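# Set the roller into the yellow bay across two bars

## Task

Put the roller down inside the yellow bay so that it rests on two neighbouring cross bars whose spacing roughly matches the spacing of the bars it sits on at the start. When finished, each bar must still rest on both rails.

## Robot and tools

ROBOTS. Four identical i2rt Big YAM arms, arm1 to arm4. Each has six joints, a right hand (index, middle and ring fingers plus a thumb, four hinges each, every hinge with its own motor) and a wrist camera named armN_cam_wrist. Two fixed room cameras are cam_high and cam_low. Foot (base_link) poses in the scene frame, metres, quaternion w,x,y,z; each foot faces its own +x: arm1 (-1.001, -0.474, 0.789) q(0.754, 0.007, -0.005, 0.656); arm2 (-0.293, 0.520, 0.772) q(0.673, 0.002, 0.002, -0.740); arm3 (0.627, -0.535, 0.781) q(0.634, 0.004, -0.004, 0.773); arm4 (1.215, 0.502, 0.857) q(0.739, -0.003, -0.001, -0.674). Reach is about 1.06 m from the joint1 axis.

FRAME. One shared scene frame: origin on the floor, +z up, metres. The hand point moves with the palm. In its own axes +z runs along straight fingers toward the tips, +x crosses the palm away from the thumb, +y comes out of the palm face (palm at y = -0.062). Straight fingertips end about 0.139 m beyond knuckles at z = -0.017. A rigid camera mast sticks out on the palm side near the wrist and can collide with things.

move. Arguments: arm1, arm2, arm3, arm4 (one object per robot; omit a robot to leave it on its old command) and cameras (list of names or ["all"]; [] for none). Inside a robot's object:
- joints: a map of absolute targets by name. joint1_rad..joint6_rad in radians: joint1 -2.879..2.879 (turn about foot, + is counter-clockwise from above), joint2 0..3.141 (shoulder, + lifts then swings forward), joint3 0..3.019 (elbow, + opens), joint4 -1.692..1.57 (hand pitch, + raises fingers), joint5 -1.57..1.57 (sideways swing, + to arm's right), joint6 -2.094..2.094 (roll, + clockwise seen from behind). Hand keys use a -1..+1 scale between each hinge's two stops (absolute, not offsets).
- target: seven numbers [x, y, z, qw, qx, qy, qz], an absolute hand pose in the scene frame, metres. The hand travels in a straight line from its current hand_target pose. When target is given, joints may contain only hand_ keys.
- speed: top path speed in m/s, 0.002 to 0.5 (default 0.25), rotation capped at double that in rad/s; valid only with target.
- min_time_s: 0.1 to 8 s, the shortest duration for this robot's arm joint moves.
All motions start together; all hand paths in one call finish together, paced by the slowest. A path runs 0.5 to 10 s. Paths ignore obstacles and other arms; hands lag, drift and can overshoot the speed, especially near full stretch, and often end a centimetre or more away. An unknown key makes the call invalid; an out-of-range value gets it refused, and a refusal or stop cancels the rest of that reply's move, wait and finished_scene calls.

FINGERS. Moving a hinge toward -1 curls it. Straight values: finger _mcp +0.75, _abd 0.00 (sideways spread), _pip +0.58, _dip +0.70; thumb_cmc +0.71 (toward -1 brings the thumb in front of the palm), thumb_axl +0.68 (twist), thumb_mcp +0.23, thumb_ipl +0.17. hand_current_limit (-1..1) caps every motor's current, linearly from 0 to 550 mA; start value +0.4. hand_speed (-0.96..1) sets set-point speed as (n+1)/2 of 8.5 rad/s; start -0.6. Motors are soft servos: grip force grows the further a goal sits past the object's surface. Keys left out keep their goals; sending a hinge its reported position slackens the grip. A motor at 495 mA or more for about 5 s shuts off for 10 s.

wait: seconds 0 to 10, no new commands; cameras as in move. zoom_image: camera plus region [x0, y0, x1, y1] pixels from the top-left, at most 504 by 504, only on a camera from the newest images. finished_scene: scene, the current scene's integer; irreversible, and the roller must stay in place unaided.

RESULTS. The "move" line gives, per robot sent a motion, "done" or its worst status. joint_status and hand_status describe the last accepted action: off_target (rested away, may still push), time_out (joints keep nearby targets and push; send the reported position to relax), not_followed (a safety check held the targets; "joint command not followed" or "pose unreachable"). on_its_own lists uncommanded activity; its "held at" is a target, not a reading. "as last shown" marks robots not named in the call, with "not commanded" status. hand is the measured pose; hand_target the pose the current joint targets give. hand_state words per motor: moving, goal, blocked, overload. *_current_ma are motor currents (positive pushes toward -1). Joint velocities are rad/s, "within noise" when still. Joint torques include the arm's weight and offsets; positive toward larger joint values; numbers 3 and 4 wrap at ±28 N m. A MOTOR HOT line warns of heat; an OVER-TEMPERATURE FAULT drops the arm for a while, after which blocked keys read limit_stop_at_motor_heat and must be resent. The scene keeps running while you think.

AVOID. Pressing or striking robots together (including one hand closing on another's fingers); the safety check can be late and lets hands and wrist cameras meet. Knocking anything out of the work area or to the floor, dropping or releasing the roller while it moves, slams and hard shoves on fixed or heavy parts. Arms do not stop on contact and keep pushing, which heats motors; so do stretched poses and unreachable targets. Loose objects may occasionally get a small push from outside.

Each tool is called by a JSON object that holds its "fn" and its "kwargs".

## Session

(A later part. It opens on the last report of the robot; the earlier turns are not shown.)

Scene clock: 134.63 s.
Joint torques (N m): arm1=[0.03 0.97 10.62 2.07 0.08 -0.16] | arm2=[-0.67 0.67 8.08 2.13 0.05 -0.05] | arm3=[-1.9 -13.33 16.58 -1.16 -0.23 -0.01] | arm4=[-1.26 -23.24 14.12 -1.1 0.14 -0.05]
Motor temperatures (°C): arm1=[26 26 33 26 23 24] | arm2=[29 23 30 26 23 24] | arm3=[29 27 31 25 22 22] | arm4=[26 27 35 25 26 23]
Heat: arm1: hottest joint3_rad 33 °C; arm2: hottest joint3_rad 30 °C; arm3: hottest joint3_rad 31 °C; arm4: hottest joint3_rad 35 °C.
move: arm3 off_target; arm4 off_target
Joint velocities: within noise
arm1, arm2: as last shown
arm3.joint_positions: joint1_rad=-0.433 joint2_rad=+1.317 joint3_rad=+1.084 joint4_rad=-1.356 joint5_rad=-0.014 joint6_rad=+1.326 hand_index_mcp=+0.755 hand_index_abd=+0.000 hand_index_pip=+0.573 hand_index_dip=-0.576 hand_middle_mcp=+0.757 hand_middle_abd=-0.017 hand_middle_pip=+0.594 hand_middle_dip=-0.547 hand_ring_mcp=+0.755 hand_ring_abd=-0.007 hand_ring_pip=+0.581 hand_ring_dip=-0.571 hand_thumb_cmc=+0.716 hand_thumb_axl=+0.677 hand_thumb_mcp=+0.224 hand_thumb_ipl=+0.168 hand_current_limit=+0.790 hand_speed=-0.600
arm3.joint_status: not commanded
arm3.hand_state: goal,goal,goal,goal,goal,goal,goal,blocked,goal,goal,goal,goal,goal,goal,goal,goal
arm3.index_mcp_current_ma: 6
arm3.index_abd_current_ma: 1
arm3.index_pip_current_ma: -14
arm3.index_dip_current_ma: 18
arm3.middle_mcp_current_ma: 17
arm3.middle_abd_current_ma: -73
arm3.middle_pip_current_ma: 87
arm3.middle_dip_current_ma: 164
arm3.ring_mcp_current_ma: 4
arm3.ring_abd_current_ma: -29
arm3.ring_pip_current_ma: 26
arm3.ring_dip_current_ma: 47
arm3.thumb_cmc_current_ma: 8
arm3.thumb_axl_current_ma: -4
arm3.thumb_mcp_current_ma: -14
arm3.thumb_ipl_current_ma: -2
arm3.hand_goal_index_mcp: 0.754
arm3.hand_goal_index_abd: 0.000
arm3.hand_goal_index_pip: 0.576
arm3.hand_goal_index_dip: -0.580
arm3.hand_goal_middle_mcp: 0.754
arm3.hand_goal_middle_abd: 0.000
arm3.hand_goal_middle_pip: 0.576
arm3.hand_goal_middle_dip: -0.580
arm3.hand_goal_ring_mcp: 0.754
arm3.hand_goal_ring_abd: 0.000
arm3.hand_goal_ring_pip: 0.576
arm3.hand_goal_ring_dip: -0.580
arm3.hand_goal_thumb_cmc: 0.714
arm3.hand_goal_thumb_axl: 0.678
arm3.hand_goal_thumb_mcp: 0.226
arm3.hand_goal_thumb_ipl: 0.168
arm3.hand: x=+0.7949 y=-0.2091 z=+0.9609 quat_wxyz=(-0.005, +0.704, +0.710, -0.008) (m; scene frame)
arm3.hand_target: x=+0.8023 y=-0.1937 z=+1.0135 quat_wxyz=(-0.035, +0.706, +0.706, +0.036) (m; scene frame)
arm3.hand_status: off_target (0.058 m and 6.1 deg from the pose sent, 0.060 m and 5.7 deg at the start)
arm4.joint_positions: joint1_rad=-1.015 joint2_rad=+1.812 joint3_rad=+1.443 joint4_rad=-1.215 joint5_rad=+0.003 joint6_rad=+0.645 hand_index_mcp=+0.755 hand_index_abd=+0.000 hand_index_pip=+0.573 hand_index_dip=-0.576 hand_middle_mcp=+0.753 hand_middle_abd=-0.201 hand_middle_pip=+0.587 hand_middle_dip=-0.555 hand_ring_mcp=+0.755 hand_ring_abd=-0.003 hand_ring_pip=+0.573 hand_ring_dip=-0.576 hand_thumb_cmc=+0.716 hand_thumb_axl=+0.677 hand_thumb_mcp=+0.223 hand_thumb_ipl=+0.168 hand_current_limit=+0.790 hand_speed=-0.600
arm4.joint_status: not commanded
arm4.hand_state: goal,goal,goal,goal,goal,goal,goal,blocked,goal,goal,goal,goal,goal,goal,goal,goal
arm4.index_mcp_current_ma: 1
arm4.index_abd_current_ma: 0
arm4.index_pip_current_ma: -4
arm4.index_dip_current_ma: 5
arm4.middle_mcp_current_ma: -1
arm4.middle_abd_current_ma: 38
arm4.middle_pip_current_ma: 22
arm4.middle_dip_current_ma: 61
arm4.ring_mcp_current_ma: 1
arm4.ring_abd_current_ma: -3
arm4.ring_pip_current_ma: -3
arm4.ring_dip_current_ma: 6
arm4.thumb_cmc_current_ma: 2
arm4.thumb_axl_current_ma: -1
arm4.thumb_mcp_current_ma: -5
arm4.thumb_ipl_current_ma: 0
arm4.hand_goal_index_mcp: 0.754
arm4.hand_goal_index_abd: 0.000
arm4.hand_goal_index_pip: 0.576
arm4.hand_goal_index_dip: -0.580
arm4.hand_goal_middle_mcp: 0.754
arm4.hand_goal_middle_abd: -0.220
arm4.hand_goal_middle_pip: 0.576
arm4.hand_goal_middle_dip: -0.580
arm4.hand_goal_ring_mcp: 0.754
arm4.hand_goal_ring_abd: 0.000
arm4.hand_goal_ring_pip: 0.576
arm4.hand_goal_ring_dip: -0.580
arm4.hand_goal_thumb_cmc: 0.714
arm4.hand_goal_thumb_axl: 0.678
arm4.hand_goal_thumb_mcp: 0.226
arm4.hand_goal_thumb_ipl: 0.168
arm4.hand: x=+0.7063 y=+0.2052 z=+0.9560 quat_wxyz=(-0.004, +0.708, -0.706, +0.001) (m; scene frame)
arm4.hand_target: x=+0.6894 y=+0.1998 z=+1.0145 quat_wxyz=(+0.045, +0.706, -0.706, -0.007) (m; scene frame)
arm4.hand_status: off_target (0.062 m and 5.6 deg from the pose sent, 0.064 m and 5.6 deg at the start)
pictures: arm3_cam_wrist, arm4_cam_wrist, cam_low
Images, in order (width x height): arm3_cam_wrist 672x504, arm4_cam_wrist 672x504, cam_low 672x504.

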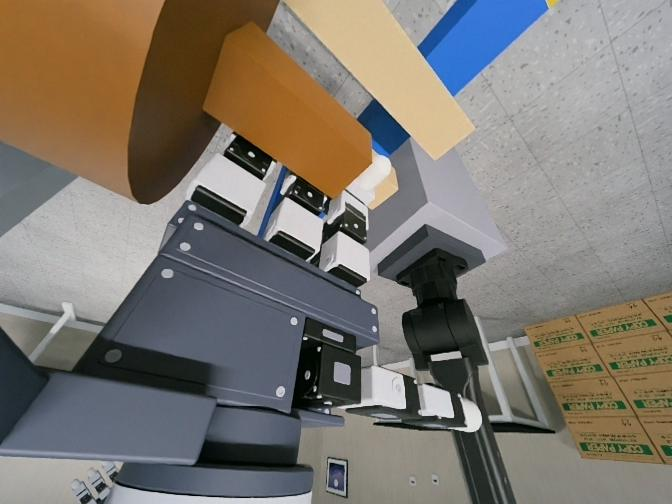

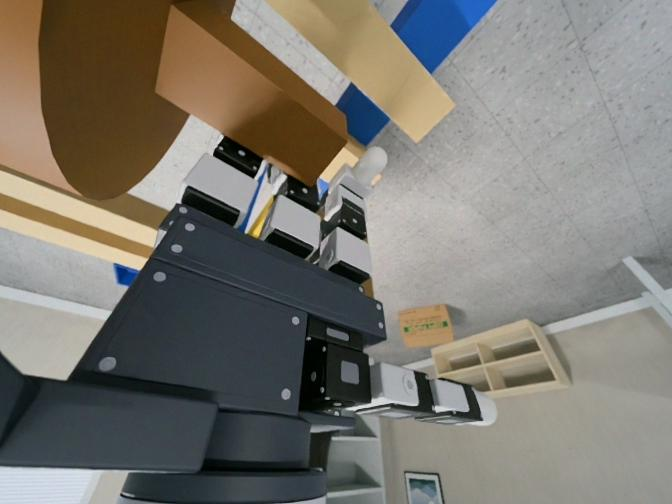

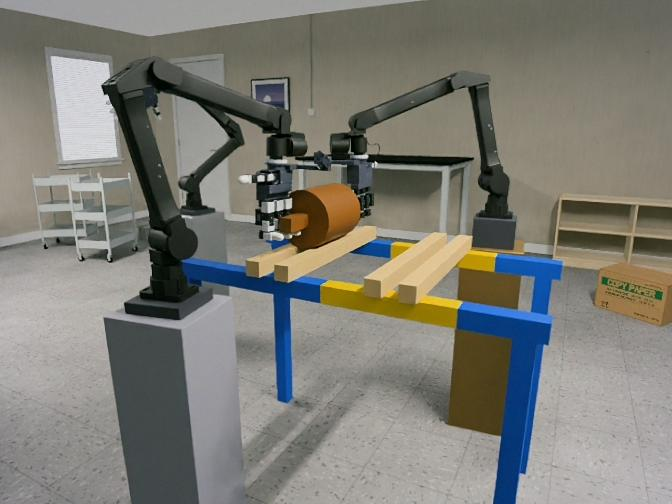

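{"fn": "move", "kwargs": {"arm3": {"target": [0.803, -0.188, 1.04, -0.040, 0.7055, 0.7055, 0.040], "speed": 0.05}, "arm4": {"target": [0.687, 0.198, 1.045, 0.045, 0.7055, -0.7055, -0.006], "speed": 0.05}, "cameras": ["cam_low"]}}

{"fn": "zoom_image", "kwargs": {"camera": "cam_low", "region": [220, 140, 420, 280]}}

Scene clock: 136.40 s.
Joint torques (N m): arm1=[-0.03 0.91 10.55 2.13 0.08 -0.16] | arm2=[-0.26 1.49 7.95 2.13 0.04 -0.04] | arm3=[-1.85 -14.39 18.45 -1.55 0.23 0.05] | arm4=[-1.2 -24.7 16.8 -1.65 0.83 -0.02]
Motor temperatures (°C): arm1=[26 26 33 26 23 24] | arm2=[29 23 30 26 23 24] | arm3=[29 27 31 25 22 22] | arm4=[26 27 35 25 26 23]
Heat: arm1: hottest joint3_rad 33 °C; arm2: hottest joint3_rad 30 °C; arm3: hottest joint3_rad 31 °C; arm4: hottest joint3_rad 35 °C.
move: arm3 off_target; arm4 off_target
Joint velocities: within noise
arm1, arm2: as last shown
arm3.joint_positions: joint1_rad=-0.433 joint2_rad=+1.317 joint3_rad=+1.111 joint4_rad=-1.397 joint5_rad=-0.029 joint6_rad=+1.322 hand_index_mcp=+0.755 hand_index_abd=+0.000 hand_index_pip=+0.573 hand_index_dip=-0.576 hand_middle_mcp=+0.782 hand_middle_abd=-0.029 hand_middle_pip=+0.611 hand_middle_dip=-0.530 hand_ring_mcp=+0.760 hand_ring_abd=-0.012 hand_ring_pip=+0.601 hand_ring_dip=-0.549 hand_thumb_cmc=+0.715 hand_thumb_axl=+0.677 hand_thumb_mcp=+0.224 hand_thumb_ipl=+0.168 hand_current_limit=+0.790 hand_speed=-0.600
arm3.joint_status: not commanded
arm3.hand_state: goal,goal,goal,goal,blocked,blocked,blocked,blocked,goal,goal,blocked,blocked,goal,goal,goal,goal
arm3.index_mcp_current_ma: 3
arm3.index_abd_current_ma: 1
arm3.index_pip_current_ma: -14
arm3.index_dip_current_ma: 18
arm3.middle_mcp_current_ma: 147
arm3.middle_abd_current_ma: -125
arm3.middle_pip_current_ma: 175
arm3.middle_dip_current_ma: 250
arm3.ring_mcp_current_ma: 31
arm3.ring_abd_current_ma: -54
arm3.ring_pip_current_ma: 124
arm3.ring_dip_current_ma: 155
arm3.thumb_cmc_current_ma: 7
arm3.thumb_axl_current_ma: -4
arm3.thumb_mcp_current_ma: -14
arm3.thumb_ipl_current_ma: -2
arm3.hand_goal_index_mcp: 0.754
arm3.hand_goal_index_abd: 0.000
arm3.hand_goal_index_pip: 0.576
arm3.hand_goal_index_dip: -0.580
arm3.hand_goal_middle_mcp: 0.754
arm3.hand_goal_middle_abd: 0.000
arm3.hand_goal_middle_pip: 0.576
arm3.hand_goal_middle_dip: -0.580
arm3.hand_goal_ring_mcp: 0.754
arm3.hand_goal_ring_abd: 0.000
arm3.hand_goal_ring_pip: 0.576
arm3.hand_goal_ring_dip: -0.580
arm3.hand_goal_thumb_cmc: 0.714
arm3.hand_goal_thumb_axl: 0.678
arm3.hand_goal_thumb_mcp: 0.226
arm3.hand_goal_thumb_ipl: 0.168
arm3.hand: x=+0.7921 y=-0.2092 z=+0.9701 quat_wxyz=(-0.009, +0.702, +0.712, -0.018) (m; scene frame)
arm3.hand_target: x=+0.8016 y=-0.1938 z=+1.0371 quat_wxyz=(-0.040, +0.706, +0.706, +0.041) (m; scene frame)
arm3.hand_status: off_target (0.074 m and 7.6 deg from the pose sent, 0.082 m and 6.8 deg at the start)
arm4.joint_positions: joint1_rad=-1.015 joint2_rad=+1.805 joint3_rad=+1.456 joint4_rad=-1.274 joint5_rad=-0.016 joint6_rad=+0.645 hand_index_mcp=+0.754 hand_index_abd=+0.000 hand_index_pip=+0.574 hand_index_dip=-0.576 hand_middle_mcp=+0.777 hand_middle_abd=-0.223 hand_middle_pip=+0.607 hand_middle_dip=-0.535 hand_ring_mcp=+0.751 hand_ring_abd=-0.014 hand_ring_pip=+0.585 hand_ring_dip=-0.560 hand_thumb_cmc=+0.715 hand_thumb_axl=+0.677 hand_thumb_mcp=+0.223 hand_thumb_ipl=+0.168 hand_current_limit=+0.790 hand_speed=-0.600
arm4.joint_status: not commanded
arm4.hand_state: goal,goal,goal,goal,blocked,goal,blocked,blocked,goal,goal,goal,goal,goal,goal,goal,goal
arm4.index_mcp_current_ma: 0
arm4.index_abd_current_ma: 0
arm4.index_pip_current_ma: -3
arm4.index_dip_current_ma: 5
arm4.middle_mcp_current_ma: 60
arm4.middle_abd_current_ma: -3
arm4.middle_pip_current_ma: 82
arm4.middle_dip_current_ma: 133
arm4.ring_mcp_current_ma: -4
arm4.ring_abd_current_ma: -24
arm4.ring_pip_current_ma: 16
arm4.ring_dip_current_ma: 46
arm4.thumb_cmc_current_ma: 2
arm4.thumb_axl_current_ma: -1
arm4.thumb_mcp_current_ma: -6
arm4.thumb_ipl_current_ma: 0
arm4.hand_goal_index_mcp: 0.754
arm4.hand_goal_index_abd: 0.000
arm4.hand_goal_index_pip: 0.576
arm4.hand_goal_index_dip: -0.580
arm4.hand_goal_middle_mcp: 0.754
arm4.hand_goal_middle_abd: -0.220
arm4.hand_goal_middle_pip: 0.576
arm4.hand_goal_middle_dip: -0.580
arm4.hand_goal_ring_mcp: 0.754
arm4.hand_goal_ring_abd: 0.000
arm4.hand_goal_ring_pip: 0.576
arm4.hand_goal_ring_dip: -0.580
arm4.hand_goal_thumb_cmc: 0.714
arm4.hand_goal_thumb_axl: 0.678
arm4.hand_goal_thumb_mcp: 0.226
arm4.hand_goal_thumb_ipl: 0.168
arm4.hand: x=+0.7158 y=+0.2082 z=+0.9614 quat_wxyz=(-0.021, +0.708, -0.706, +0.013) (m; scene frame)
arm4.hand_target: x=+0.6923 y=+0.2017 z=+1.0438 quat_wxyz=(+0.045, +0.706, -0.707, -0.007) (m; scene frame)
arm4.hand_status: off_target (0.089 m and 7.9 deg from the pose sent, 0.091 m and 5.6 deg at the start)
pictures: cam_low
Images, in order (width x height): cam_low 672x504.

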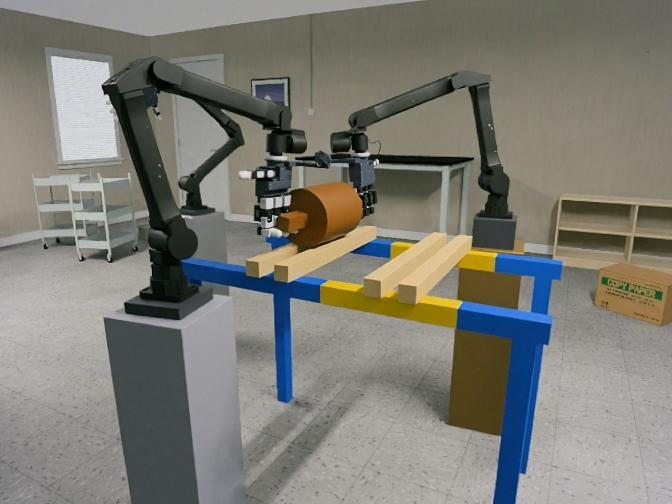

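Scaled by 2.520 from the camera's 672x504 image, which has a finer 960x720 frame.

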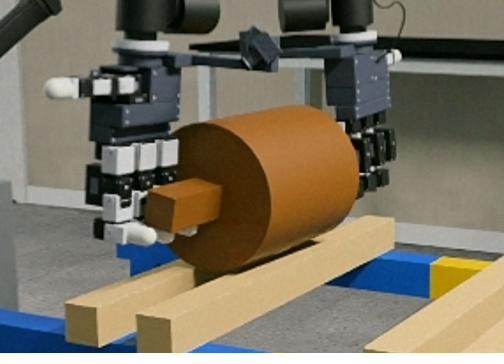

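{"fn": "move", "kwargs": {"arm4": {"target": [0.680, 0.196, 1.06, 0.050, 0.705, -0.705, -0.02], "speed": 0.05}, "cameras": ["cam_low", "arm4_cam_wrist", "cam_high"]}}

{"fn": "zoom_image", "kwargs": {"camera": "cam_low", "region": [220, 140, 420, 280]}}

Scene clock: 138.27 s.
Joint torques (N m): arm1=[-0.03 0.91 10.62 2.11 0.08 -0.17] | arm2=[-0.67 1.44 7.99 2.17 0.06 -0.02] | arm3=[-1.85 -14.33 18.45 -1.54 0.26 0.11] | arm4=[-0.97 -24.64 17.57 -1.43 0.94 0]
Motor temperatures (°C): arm1=[26 26 33 26 23 24] | arm2=[29 23 30 26 23 24] | arm3=[29 27 32 25 22 22] | arm4=[26 28 35 25 26 23]
Heat: arm1: hottest joint3_rad 33 °C; arm2: hottest joint3_rad 30 °C; arm3: hottest joint3_rad 32 °C; arm4: hottest joint3_rad 35 °C.
move: arm4 off_target
Joint velocities: within noise
arm1.joint_positions: joint1_rad=-0.343 joint2_rad=+0.627 joint3_rad=+1.324 joint4_rad=-1.323 joint5_rad=+0.005 joint6_rad=+1.171 hand_index_mcp=+0.754 hand_index_abd=+0.000 hand_index_pip=+0.577 hand_index_dip=+0.696 hand_middle_mcp=+0.754 hand_middle_abd=+0.000 hand_middle_pip=+0.577 hand_middle_dip=+0.696 hand_ring_mcp=+0.754 hand_ring_abd=+0.000 hand_ring_pip=+0.577 hand_ring_dip=+0.696 hand_thumb_cmc=+0.714 hand_thumb_axl=+0.677 hand_thumb_mcp=+0.226 hand_thumb_ipl=+0.168 hand_current_limit=+0.400 hand_speed=-0.600
arm1.joint_status: not commanded
arm1.hand_state: goal,goal,goal,goal,goal,goal,goal,goal,goal,goal,goal,goal,goal,goal,goal,goal
arm1.index_mcp_current_ma: -1
arm1.index_abd_current_ma: 1
arm1.index_pip_current_ma: 3
arm1.index_dip_current_ma: 0
arm1.middle_mcp_current_ma: -1
arm1.middle_abd_current_ma: 1
arm1.middle_pip_current_ma: 3
arm1.middle_dip_current_ma: 0
arm1.ring_mcp_current_ma: -2
arm1.ring_abd_current_ma: 1
arm1.ring_pip_current_ma: 3
arm1.ring_dip_current_ma: 0
arm1.thumb_cmc_current_ma: 1
arm1.thumb_axl_current_ma: -3
arm1.thumb_mcp_current_ma: -2
arm1.thumb_ipl_current_ma: -1
arm1.hand_goal_index_mcp: 0.754
arm1.hand_goal_index_abd: 0.000
arm1.hand_goal_index_pip: 0.576
arm1.hand_goal_index_dip: 0.696
arm1.hand_goal_middle_mcp: 0.754
arm1.hand_goal_middle_abd: 0.000
arm1.hand_goal_middle_pip: 0.576
arm1.hand_goal_middle_dip: 0.696
arm1.hand_goal_ring_mcp: 0.754
arm1.hand_goal_ring_abd: 0.000
arm1.hand_goal_ring_pip: 0.576
arm1.hand_goal_ring_dip: 0.696
arm1.hand_goal_thumb_cmc: 0.714
arm1.hand_goal_thumb_axl: 0.678
arm1.hand_goal_thumb_mcp: 0.226
arm1.hand_goal_thumb_ipl: 0.168
arm1.hand: x=-0.8023 y=-0.2976 z=+1.3093 quat_wxyz=(-0.158, +0.655, +0.599, +0.433) (m; scene frame)
arm1.hand_target: x=-0.8032 y=-0.2995 z=+1.3223 quat_wxyz=(-0.162, +0.650, +0.594, +0.445) (m; scene frame)
arm1.hand_status: not commanded
arm2.joint_positions: joint1_rad=-0.310 joint2_rad=+0.624 joint3_rad=+1.365 joint4_rad=-1.216 joint5_rad=-0.015 joint6_rad=+1.060 hand_index_mcp=+0.755 hand_index_abd=+0.000 hand_index_pip=+0.577 hand_index_dip=+0.696 hand_middle_mcp=+0.755 hand_middle_abd=+0.000 hand_middle_pip=+0.577 hand_middle_dip=+0.696 hand_ring_mcp=+0.755 hand_ring_abd=+0.000 hand_ring_pip=+0.577 hand_ring_dip=+0.696 hand_thumb_cmc=+0.715 hand_thumb_axl=+0.677 hand_thumb_mcp=+0.226 hand_thumb_ipl=+0.168 hand_current_limit=+0.400 hand_speed=-0.600
arm2.joint_status: not commanded
arm2.hand_state: goal,goal,goal,goal,goal,goal,goal,goal,goal,goal,goal,goal,goal,goal,goal,goal
arm2.index_mcp_current_ma: 1
arm2.index_abd_current_ma: 0
arm2.index_pip_current_ma: 1
arm2.index_dip_current_ma: 0
arm2.middle_mcp_current_ma: 1
arm2.middle_abd_current_ma: 0
arm2.middle_pip_current_ma: 1
arm2.middle_dip_current_ma: 0
arm2.ring_mcp_current_ma: 1
arm2.ring_abd_current_ma: 0
arm2.ring_pip_current_ma: 1
arm2.ring_dip_current_ma: 0
arm2.thumb_cmc_current_ma: 1
arm2.thumb_axl_current_ma: -1
arm2.thumb_mcp_current_ma: 0
arm2.thumb_ipl_current_ma: 0
arm2.hand_goal_index_mcp: 0.754
arm2.hand_goal_index_abd: 0.000
arm2.hand_goal_index_pip: 0.576
arm2.hand_goal_index_dip: 0.696
arm2.hand_goal_middle_mcp: 0.754
arm2.hand_goal_middle_abd: 0.000
arm2.hand_goal_middle_pip: 0.576
arm2.hand_goal_middle_dip: 0.696
arm2.hand_goal_ring_mcp: 0.754
arm2.hand_goal_ring_abd: 0.000
arm2.hand_goal_ring_pip: 0.576
arm2.hand_goal_ring_dip: 0.696
arm2.hand_goal_thumb_cmc: 0.714
arm2.hand_goal_thumb_axl: 0.678
arm2.hand_goal_thumb_mcp: 0.226
arm2.hand_goal_thumb_ipl: 0.168
arm2.hand: x=-0.4747 y=+0.3036 z=+1.3413 quat_wxyz=(+0.490, +0.639, -0.568, +0.172) (m; scene frame)
arm2.hand_target: x=-0.4734 y=+0.3066 z=+1.3545 quat_wxyz=(+0.501, +0.633, -0.563, +0.176) (m; scene frame)
arm2.hand_status: not commanded
arm3: as last shown
arm3.joint_positions: joint1_rad=-0.433 joint2_rad=+1.317 joint3_rad=+1.111 joint4_rad=-1.397 joint5_rad=-0.030 joint6_rad=+1.317 hand_index_mcp=+0.755 hand_index_abd=+0.000 hand_index_pip=+0.573 hand_index_dip=-0.576 hand_middle_mcp=+0.782 hand_middle_abd=-0.031 hand_middle_pip=+0.613 hand_middle_dip=-0.518 hand_ring_mcp=+0.765 hand_ring_abd=-0.012 hand_ring_pip=+0.601 hand_ring_dip=-0.557 hand_thumb_cmc=+0.715 hand_thumb_axl=+0.677 hand_thumb_mcp=+0.224 hand_thumb_ipl=+0.168 hand_current_limit=+0.790 hand_speed=-0.600
arm3.middle_abd_current_ma: -137
arm3.middle_pip_current_ma: 185
arm3.middle_dip_current_ma: 314
arm3.ring_mcp_current_ma: 59
arm3.ring_dip_current_ma: 115
arm3.hand: x=+0.7921 y=-0.2088 z=+0.9700 quat_wxyz=(-0.009, +0.700, +0.713, -0.018) (m; scene frame)
arm4.joint_positions: joint1_rad=-1.014 joint2_rad=+1.805 joint3_rad=+1.483 joint4_rad=-1.297 joint5_rad=+0.008 joint6_rad=+0.645 hand_index_mcp=+0.754 hand_index_abd=+0.000 hand_index_pip=+0.574 hand_index_dip=-0.576 hand_middle_mcp=+0.777 hand_middle_abd=-0.226 hand_middle_pip=+0.608 hand_middle_dip=-0.533 hand_ring_mcp=+0.755 hand_ring_abd=-0.015 hand_ring_pip=+0.588 hand_ring_dip=-0.557 hand_thumb_cmc=+0.715 hand_thumb_axl=+0.677 hand_thumb_mcp=+0.223 hand_thumb_ipl=+0.168 hand_current_limit=+0.790 hand_speed=-0.600
arm4.joint_status: not commanded
arm4.hand_state: goal,goal,goal,goal,blocked,goal,blocked,blocked,goal,goal,goal,blocked,goal,goal,goal,goal
arm4.index_mcp_current_ma: 0
arm4.index_abd_current_ma: 0
arm4.index_pip_current_ma: -3
arm4.index_dip_current_ma: 5
arm4.middle_mcp_current_ma: 60
arm4.middle_abd_current_ma: -8
arm4.middle_pip_current_ma: 85
arm4.middle_dip_current_ma: 138
arm4.ring_mcp_current_ma: 1
arm4.ring_abd_current_ma: -27
arm4.ring_pip_current_ma: 25
arm4.ring_dip_current_ma: 56
arm4.thumb_cmc_current_ma: 2
arm4.thumb_axl_current_ma: -1
arm4.thumb_mcp_current_ma: -6
arm4.thumb_ipl_current_ma: 0
arm4.hand_goal_index_mcp: 0.754
arm4.hand_goal_index_abd: 0.000
arm4.hand_goal_index_pip: 0.576
arm4.hand_goal_index_dip: -0.580
arm4.hand_goal_middle_mcp: 0.754
arm4.hand_goal_middle_abd: -0.220
arm4.hand_goal_middle_pip: 0.576
arm4.hand_goal_middle_dip: -0.580
arm4.hand_goal_ring_mcp: 0.754
arm4.hand_goal_ring_abd: 0.000
arm4.hand_goal_ring_pip: 0.576
arm4.hand_goal_ring_dip: -0.580
arm4.hand_goal_thumb_cmc: 0.714
arm4.hand_goal_thumb_axl: 0.678
arm4.hand_goal_thumb_mcp: 0.226
arm4.hand_goal_thumb_ipl: 0.168
arm4.hand: x=+0.7099 y=+0.2083 z=+0.9731 quat_wxyz=(-0.021, +0.709, -0.705, +0.001) (m; scene frame)
arm4.hand_target: x=+0.6860 y=+0.2003 z=+1.0591 quat_wxyz=(+0.051, +0.705, -0.707, -0.021) (m; scene frame)
arm4.hand_status: off_target (0.093 m and 8.5 deg from the pose sent, 0.105 m and 9.0 deg at the start; pose on its path clipped on 4 of 32 steps)
pictures: arm4_cam_wrist, cam_high, cam_low
Images, in order (width x height): arm4_cam_wrist 672x504, cam_high 672x504, cam_low 672x504.

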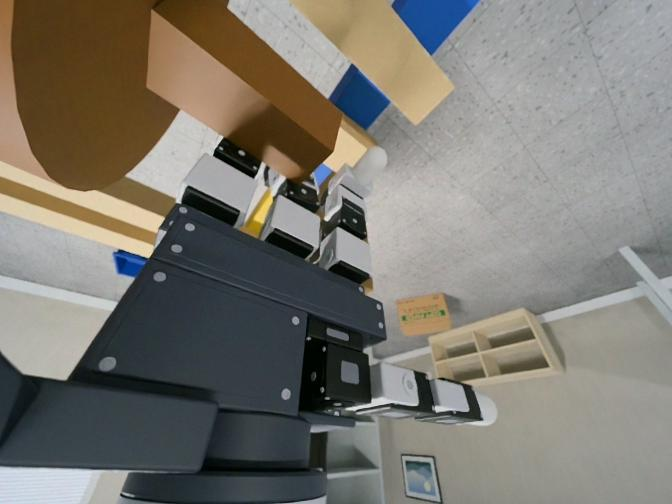

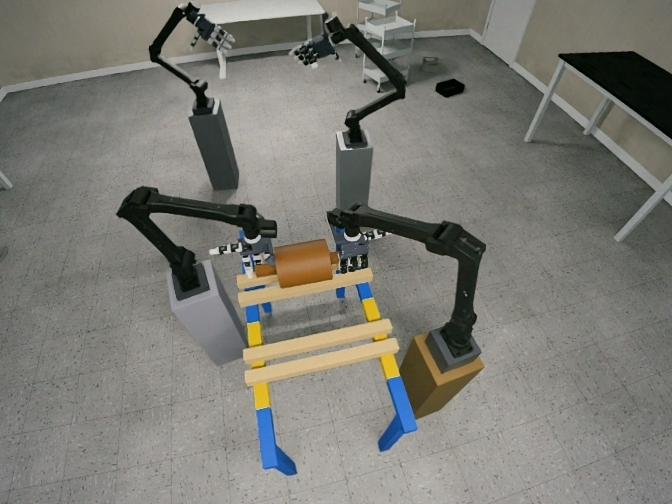

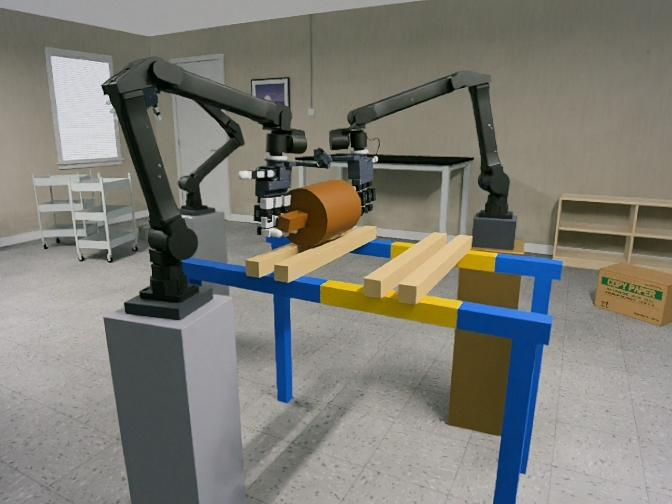

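Scaled by 2.520 from the camera's 672x504 image, which has a finer 960x720 frame.

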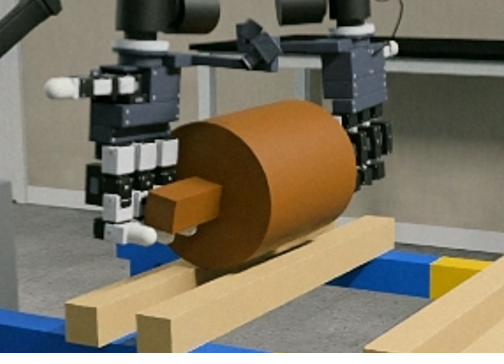

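{"fn": "move", "kwargs": {"arm3": {"target": [0.804, -0.190, 1.067, -0.040, 0.706, 0.706, 0.041], "speed": 0.06}, "arm4": {"target": [0.686, 0.199, 1.085, 0.051, 0.705, -0.706, -0.018], "speed": 0.06}, "cameras": ["cam_low", "cam_high"]}}

{"fn": "zoom_image", "kwargs": {"camera": "cam_low", "region": [220, 140, 420, 280]}}

Scene clock: 141.03 s.
Joint torques (N m): arm1=[0.03 1.03 10.59 2.07 0.1 -0.17] | arm2=[-0.32 0.85 7.94 2.09 0.06 -0.02] | arm3=[-1.79 -15.03 18.69 -0.23 0.32 0.09] | arm4=[-0.97 -15.62 12.34 -0.29 0.14 0.02]
Motor temperatures (°C): arm1=[26 26 33 26 23 24] | arm2=[29 23 30 26 23 24] | arm3=[29 27 32 25 22 22] | arm4=[26 28 35 25 26 23]
Heat: arm1: hottest joint3_rad 33 °C; arm2: hottest joint3_rad 30 °C; arm3: hottest joint3_rad 32 °C; arm4: hottest joint3_rad 35 °C.
move: arm3 off_target; arm4 done
Joint velocities: within noise
arm1, arm2: as last shown
arm3.joint_positions: joint1_rad=-0.436 joint2_rad=+1.317 joint3_rad=+1.174 joint4_rad=-1.504 joint5_rad=-0.032 joint6_rad=+1.316 hand_index_mcp=+0.754 hand_index_abd=+0.000 hand_index_pip=+0.573 hand_index_dip=-0.576 hand_middle_mcp=+0.786 hand_middle_abd=-0.021 hand_middle_pip=+0.614 hand_middle_dip=-0.530 hand_ring_mcp=+0.779 hand_ring_abd=-0.007 hand_ring_pip=+0.623 hand_ring_dip=-0.528 hand_thumb_cmc=+0.715 hand_thumb_axl=+0.677 hand_thumb_mcp=+0.223 hand_thumb_ipl=+0.168 hand_current_limit=+0.790 hand_speed=-0.600
arm3.joint_status: not commanded
arm3.hand_state: goal,goal,goal,goal,blocked,blocked,blocked,blocked,blocked,goal,blocked,blocked,goal,goal,goal,goal
arm3.index_mcp_current_ma: -2
arm3.index_abd_current_ma: 1
arm3.index_pip_current_ma: -12
arm3.index_dip_current_ma: 18
arm3.middle_mcp_current_ma: 168
arm3.middle_abd_current_ma: -93
arm3.middle_pip_current_ma: 191
arm3.middle_dip_current_ma: 249
arm3.ring_mcp_current_ma: 134
arm3.ring_abd_current_ma: -28
arm3.ring_pip_current_ma: 234
arm3.ring_dip_current_ma: 259
arm3.thumb_cmc_current_ma: 4
arm3.thumb_axl_current_ma: -4
arm3.thumb_mcp_current_ma: -18
arm3.thumb_ipl_current_ma: -2
arm3.hand_goal_index_mcp: 0.754
arm3.hand_goal_index_abd: 0.000
arm3.hand_goal_index_pip: 0.576
arm3.hand_goal_index_dip: -0.580
arm3.hand_goal_middle_mcp: 0.754
arm3.hand_goal_middle_abd: 0.000
arm3.hand_goal_middle_pip: 0.576
arm3.hand_goal_middle_dip: -0.580
arm3.hand_goal_ring_mcp: 0.754
arm3.hand_goal_ring_abd: 0.000
arm3.hand_goal_ring_pip: 0.576
arm3.hand_goal_ring_dip: -0.580
arm3.hand_goal_thumb_cmc: 0.714
arm3.hand_goal_thumb_axl: 0.678
arm3.hand_goal_thumb_mcp: 0.226
arm3.hand_goal_thumb_ipl: 0.168
arm3.hand: x=+0.7915 y=-0.2161 z=+0.9942 quat_wxyz=(+0.002, +0.701, +0.712, -0.037) (m; scene frame)
arm3.hand_target: x=+0.8020 y=-0.1976 z=+1.0650 quat_wxyz=(-0.040, +0.706, +0.706, +0.041) (m; scene frame)
arm3.hand_status: off_target (0.078 m and 10.2 deg from the pose sent, 0.099 m and 7.7 deg at the start)
arm4.joint_positions: joint1_rad=-1.014 joint2_rad=+1.703 joint3_rad=+1.613 joint4_rad=-1.383 joint5_rad=+0.026 joint6_rad=+0.642 hand_index_mcp=+0.754 hand_index_abd=+0.000 hand_index_pip=+0.574 hand_index_dip=-0.577 hand_middle_mcp=+0.755 hand_middle_abd=-0.216 hand_middle_pip=+0.578 hand_middle_dip=-0.577 hand_ring_mcp=+0.756 hand_ring_abd=-0.003 hand_ring_pip=+0.579 hand_ring_dip=-0.576 hand_thumb_cmc=+0.715 hand_thumb_axl=+0.677 hand_thumb_mcp=+0.223 hand_thumb_ipl=+0.168 hand_current_limit=+0.790 hand_speed=-0.600
arm4.joint_status: not commanded
arm4.hand_state: goal,goal,goal,goal,goal,goal,goal,goal,goal,goal,goal,goal,goal,goal,goal,goal
arm4.index_mcp_current_ma: 0
arm4.index_abd_current_ma: 0
arm4.index_pip_current_ma: -3
arm4.index_dip_current_ma: 5
arm4.middle_mcp_current_ma: 1
arm4.middle_abd_current_ma: 5
arm4.middle_pip_current_ma: 3
arm4.middle_dip_current_ma: 5
arm4.ring_mcp_current_ma: 2
arm4.ring_abd_current_ma: -4
arm4.ring_pip_current_ma: 4
arm4.ring_dip_current_ma: 6
arm4.thumb_cmc_current_ma: 1
arm4.thumb_axl_current_ma: -1
arm4.thumb_mcp_current_ma: -7
arm4.thumb_ipl_current_ma: 0
arm4.hand_goal_index_mcp: 0.754
arm4.hand_goal_index_abd: 0.000
arm4.hand_goal_index_pip: 0.576
arm4.hand_goal_index_dip: -0.580
arm4.hand_goal_middle_mcp: 0.754
arm4.hand_goal_middle_abd: -0.220
arm4.hand_goal_middle_pip: 0.576
arm4.hand_goal_middle_dip: -0.580
arm4.hand_goal_ring_mcp: 0.754
arm4.hand_goal_ring_abd: 0.000
arm4.hand_goal_ring_pip: 0.576
arm4.hand_goal_ring_dip: -0.580
arm4.hand_goal_thumb_cmc: 0.714
arm4.hand_goal_thumb_axl: 0.678
arm4.hand_goal_thumb_mcp: 0.226
arm4.hand_goal_thumb_ipl: 0.168
arm4.hand: x=+0.6948 y=+0.2010 z=+1.0833 quat_wxyz=(+0.050, +0.708, -0.704, -0.018) (m; scene frame)
arm4.hand_target: x=+0.6862 y=+0.1991 z=+1.0849 quat_wxyz=(+0.051, +0.706, -0.707, -0.018) (m; scene frame)
arm4.hand_status: done (0.009 m and 0.4 deg from the pose sent, 0.115 m and 8.5 deg at the start; pose on its path clipped on 21 of 54 steps)
pictures: cam_high, cam_low
Images, in order (width x height): cam_high 672x504, cam_low 672x504.

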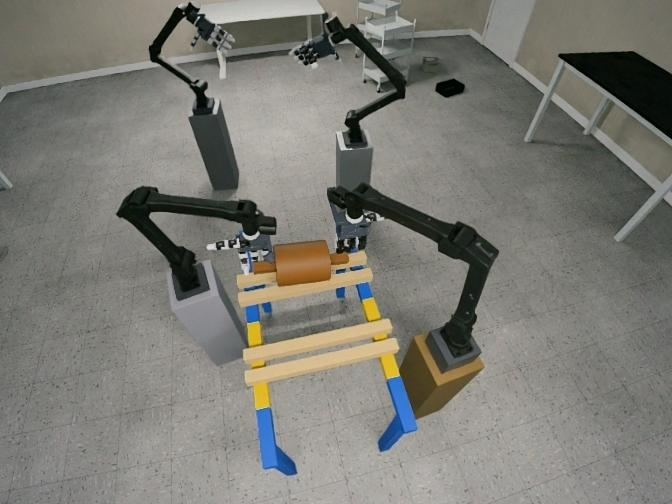

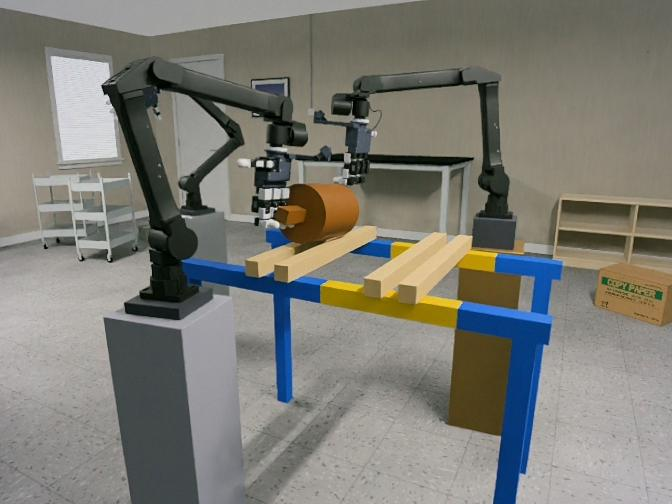

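Scaled by 2.520 from the camera's 672x504 image, which has a finer 960x720 frame.

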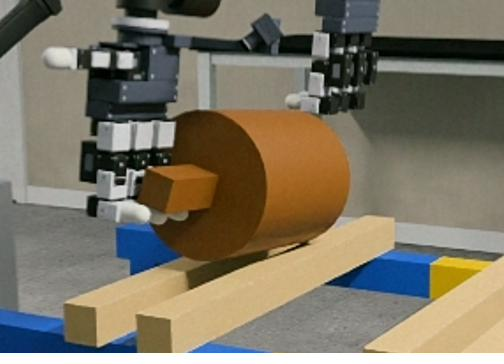

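{"fn": "move", "kwargs": {"arm3": {"target": [0.804, -0.200, 0.985, -0.010, 0.707, 0.707, 0.010], "speed": 0.05}, "cameras": ["cam_low", "cam_high"]}}

{"fn": "zoom_image", "kwargs": {"camera": "cam_low", "region": [220, 140, 420, 280]}}

{"fn": "zoom_image", "kwargs": {"camera": "cam_high", "region": [220, 210, 400, 310]}}

Scene clock: 146.20 s.
Joint torques (N m): arm1=[-0.15 1.03 10.61 2.09 0.09 -0.16] | arm2=[-0.38 0.85 8.09 2.18 0.06 -0.06] | arm3=[-1.61 -11.34 11 1.87 0.4 0.01] | arm4=[-0.91 -15.33 12.37 -0.29 0.13 0.01]
Motor temperatures (°C): arm1=[26 26 33 26 23 24] | arm2=[29 23 30 26 23 24] | arm3=[29 27 33 25 22 22] | arm4=[26 28 35 25 26 23]
Heat: arm1: hottest joint3_rad 33 °C; arm2: hottest joint3_rad 30 °C; arm3: hottest joint3_rad 33 °C; arm4: hottest joint3_rad 35 °C.
move: arm3 off_target
Joint velocities: within noise
arm1, arm2, arm4: as last shown
arm3.joint_positions: joint1_rad=-0.436 joint2_rad=+1.328 joint3_rad=+1.111 joint4_rad=-1.421 joint5_rad=-0.013 joint6_rad=+1.324 hand_index_mcp=+0.754 hand_index_abd=+0.000 hand_index_pip=+0.573 hand_index_dip=-0.576 hand_middle_mcp=+0.791 hand_middle_abd=+0.017 hand_middle_pip=+0.619 hand_middle_dip=-0.523 hand_ring_mcp=+0.779 hand_ring_abd=+0.007 hand_ring_pip=+0.603 hand_ring_dip=-0.562 hand_thumb_cmc=+0.715 hand_thumb_axl=+0.677 hand_thumb_mcp=+0.223 hand_thumb_ipl=+0.168 hand_current_limit=+0.790 hand_speed=-0.600
arm3.joint_status: not commanded
arm3.hand_state: goal,goal,goal,goal,blocked,goal,blocked,blocked,blocked,goal,blocked,goal,goal,goal,goal,goal
arm3.index_mcp_current_ma: -2
arm3.index_abd_current_ma: 1
arm3.index_pip_current_ma: -12
arm3.index_dip_current_ma: 18
arm3.middle_mcp_current_ma: 194
arm3.middle_abd_current_ma: 72
arm3.middle_pip_current_ma: 215
arm3.middle_dip_current_ma: 288
arm3.ring_mcp_current_ma: 134
arm3.ring_abd_current_ma: 30
arm3.ring_pip_current_ma: 133
arm3.ring_dip_current_ma: 91
arm3.thumb_cmc_current_ma: 4
arm3.thumb_axl_current_ma: -4
arm3.thumb_mcp_current_ma: -18
arm3.thumb_ipl_current_ma: -2
arm3.hand_goal_index_mcp: 0.754
arm3.hand_goal_index_abd: 0.000
arm3.hand_goal_index_pip: 0.576
arm3.hand_goal_index_dip: -0.580
arm3.hand_goal_middle_mcp: 0.754
arm3.hand_goal_middle_abd: 0.000
arm3.hand_goal_middle_pip: 0.576
arm3.hand_goal_middle_dip: -0.580
arm3.hand_goal_ring_mcp: 0.754
arm3.hand_goal_ring_abd: 0.000
arm3.hand_goal_ring_pip: 0.576
arm3.hand_goal_ring_dip: -0.580
arm3.hand_goal_thumb_cmc: 0.714
arm3.hand_goal_thumb_axl: 0.678
arm3.hand_goal_thumb_mcp: 0.226
arm3.hand_goal_thumb_ipl: 0.168
arm3.hand: x=+0.7948 y=-0.2161 z=+0.9680 quat_wxyz=(+0.007, +0.704, +0.709, -0.029) (m; scene frame)
arm3.hand_target: x=+0.8036 y=-0.2010 z=+0.9856 quat_wxyz=(-0.010, +0.707, +0.707, +0.010) (m; scene frame)
arm3.hand_status: off_target (0.025 m and 4.9 deg from the pose sent, 0.022 m and 5.7 deg at the start)
pictures: cam_high, cam_low
Images, in order (width x height): cam_high 672x504, cam_low 672x504.

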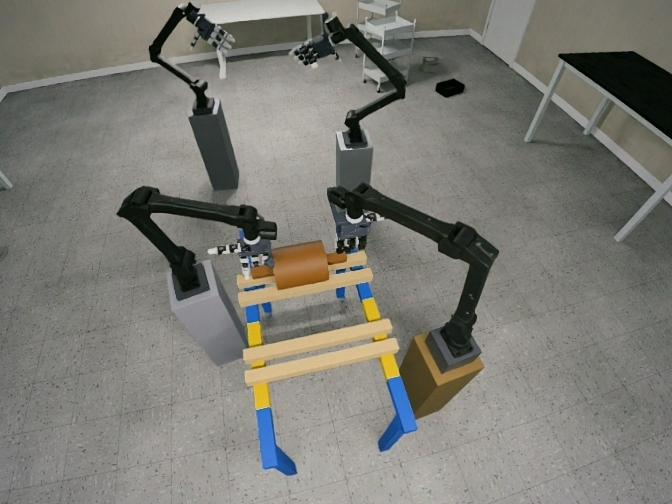

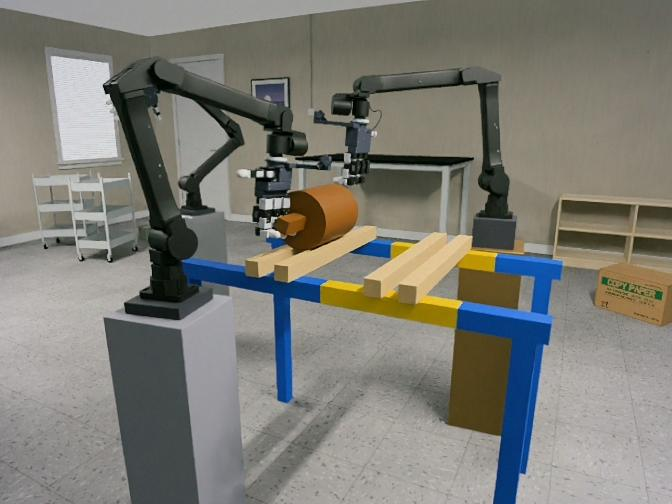

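Scaled by 2.520 from the camera's 672x504 image, which has a finer 960x720 frame.

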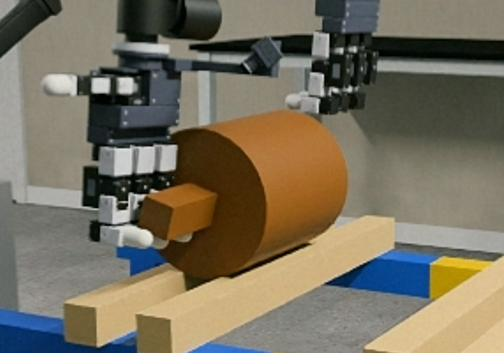

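Scaled by 2.800 from the camera's 672x504 image, which has a finer 960x720 frame.

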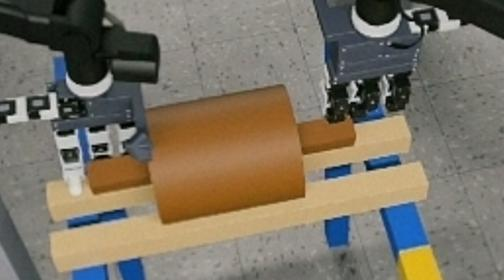

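{"fn": "move", "kwargs": {"arm3": {"target": [0.804, -0.205, 0.940, 0, 0.7071, 0.7071, 0], "speed": 0.05}, "cameras": ["cam_low", "cam_high", "arm3_cam_wrist", "arm4_cam_wrist"]}}

{"fn": "zoom_image", "kwargs": {"camera": "cam_low", "region": [220, 140, 420, 280]}}

{"fn": "zoom_image", "kwargs": {"camera": "cam_high", "region": [220, 210, 400, 310]}}

Scene clock: 148.70 s.
Joint torques (N m): arm1=[-0.21 1.03 10.58 2.06 0.08 -0.17] | arm2=[-0.15 0.97 7.91 2.18 0.04 -0.01] | arm3=[-1.73 -8.7 8.06 1.95 0.2 -0.01] | arm4=[-0.97 -15.38 12.37 -0.29 0.14 0.02]
Motor temperatures (°C): arm1=[26 26 33 26 23 24] | arm2=[29 23 30 26 23 24] | arm3=[29 27 32 25 22 22] | arm4=[26 28 35 25 26 23]
Heat: arm1: hottest joint3_rad 33 °C; arm2: hottest joint3_rad 30 °C; arm3: hottest joint3_rad 32 °C; arm4: hottest joint3_rad 35 °C.
move: arm3 off_target
Joint velocities: within noise
arm1, arm2, arm4: as last shown
arm3.joint_positions: joint1_rad=-0.436 joint2_rad=+1.328 joint3_rad=+1.056 joint4_rad=-1.320 joint5_rad=-0.001 joint6_rad=+1.324 hand_index_mcp=+0.755 hand_index_abd=+0.000 hand_index_pip=+0.574 hand_index_dip=-0.576 hand_middle_mcp=+0.758 hand_middle_abd=+0.003 hand_middle_pip=+0.579 hand_middle_dip=-0.576 hand_ring_mcp=+0.759 hand_ring_abd=+0.002 hand_ring_pip=+0.580 hand_ring_dip=-0.577 hand_thumb_cmc=+0.715 hand_thumb_axl=+0.677 hand_thumb_mcp=+0.223 hand_thumb_ipl=+0.168 hand_current_limit=+0.790 hand_speed=-0.600
arm3.joint_status: not commanded
arm3.hand_state: goal,goal,goal,goal,goal,goal,goal,goal,goal,goal,goal,goal,goal,goal,goal,goal
arm3.index_mcp_current_ma: 7
arm3.index_abd_current_ma: 1
arm3.index_pip_current_ma: -9
arm3.index_dip_current_ma: 18
arm3.middle_mcp_current_ma: 20
arm3.middle_abd_current_ma: 11
arm3.middle_pip_current_ma: 16
arm3.middle_dip_current_ma: 18
arm3.ring_mcp_current_ma: 25
arm3.ring_abd_current_ma: 11
arm3.ring_pip_current_ma: 17
arm3.ring_dip_current_ma: 16
arm3.thumb_cmc_current_ma: 4
arm3.thumb_axl_current_ma: -4
arm3.thumb_mcp_current_ma: -18
arm3.thumb_ipl_current_ma: -2
arm3.hand_goal_index_mcp: 0.754
arm3.hand_goal_index_abd: 0.000
arm3.hand_goal_index_pip: 0.576
arm3.hand_goal_index_dip: -0.580
arm3.hand_goal_middle_mcp: 0.754
arm3.hand_goal_middle_abd: 0.000
arm3.hand_goal_middle_pip: 0.576
arm3.hand_goal_middle_dip: -0.580
arm3.hand_goal_ring_mcp: 0.754
arm3.hand_goal_ring_abd: 0.000
arm3.hand_goal_ring_pip: 0.576
arm3.hand_goal_ring_dip: -0.580
arm3.hand_goal_thumb_cmc: 0.714
arm3.hand_goal_thumb_axl: 0.678
arm3.hand_goal_thumb_mcp: 0.226
arm3.hand_goal_thumb_ipl: 0.168
arm3.hand: x=+0.7982 y=-0.2103 z=+0.9482 quat_wxyz=(+0.001, +0.704, +0.710, -0.006) (m; scene frame)
arm3.hand_target: x=+0.8039 y=-0.2054 z=+0.9401 quat_wxyz=(+0.000, +0.707, +0.707, +0.000) (m; scene frame)
arm3.hand_status: off_target (0.011 m and 0.8 deg from the pose sent, 0.032 m and 3.4 deg at the start)
pictures: arm3_cam_wrist, arm4_cam_wrist, cam_high, cam_low
Images, in order (width x height): arm3_cam_wrist 672x504, arm4_cam_wrist 672x504, cam_high 672x504, cam_low 672x504.

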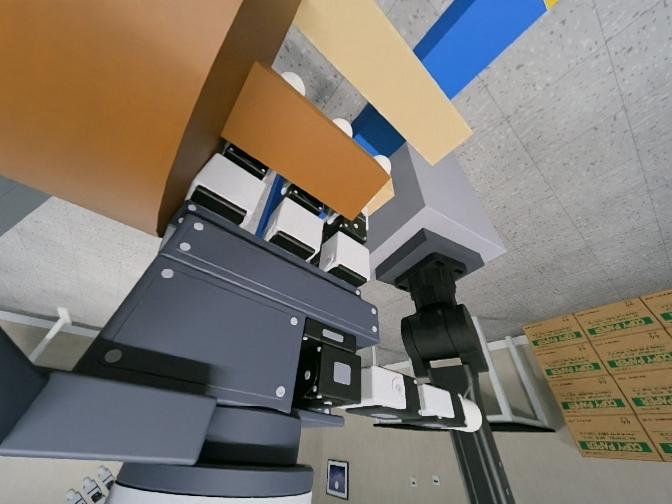

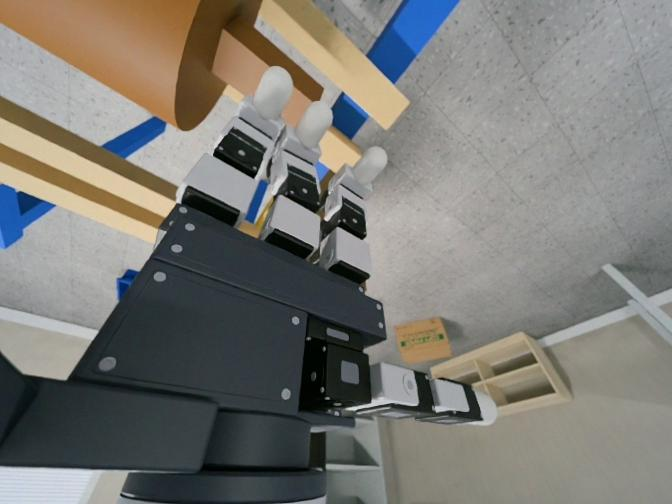

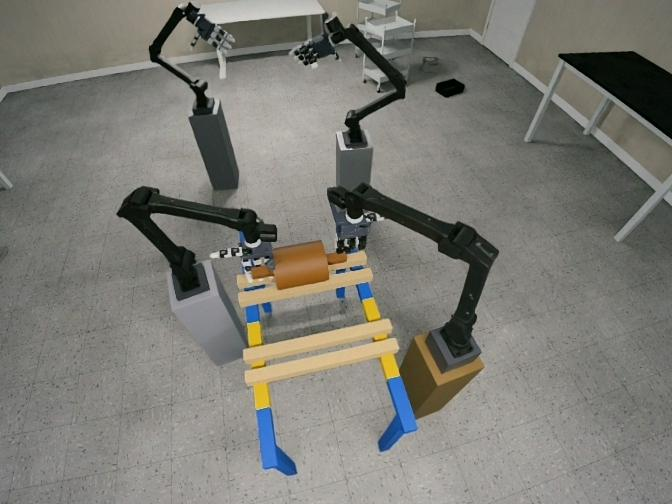

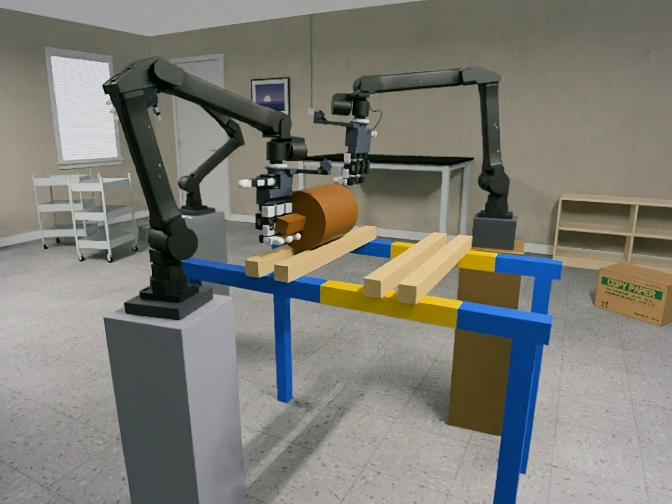

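Scaled by 2.520 from the camera's 672x504 image, which has a finer 960x720 frame.

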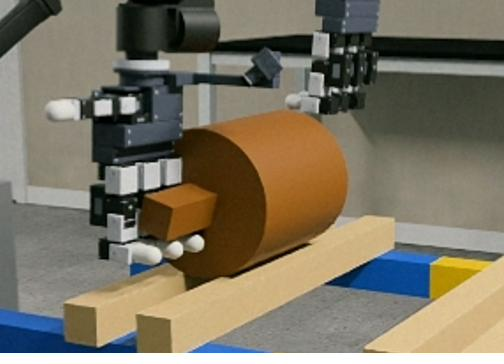

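Scaled by 2.800 from the camera's 672x504 image, which has a finer 960x720 frame.

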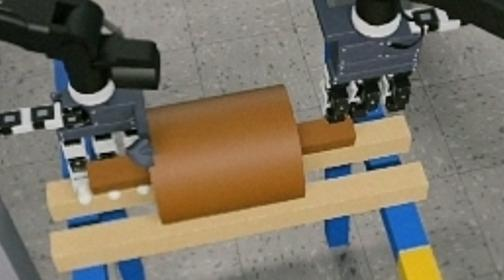

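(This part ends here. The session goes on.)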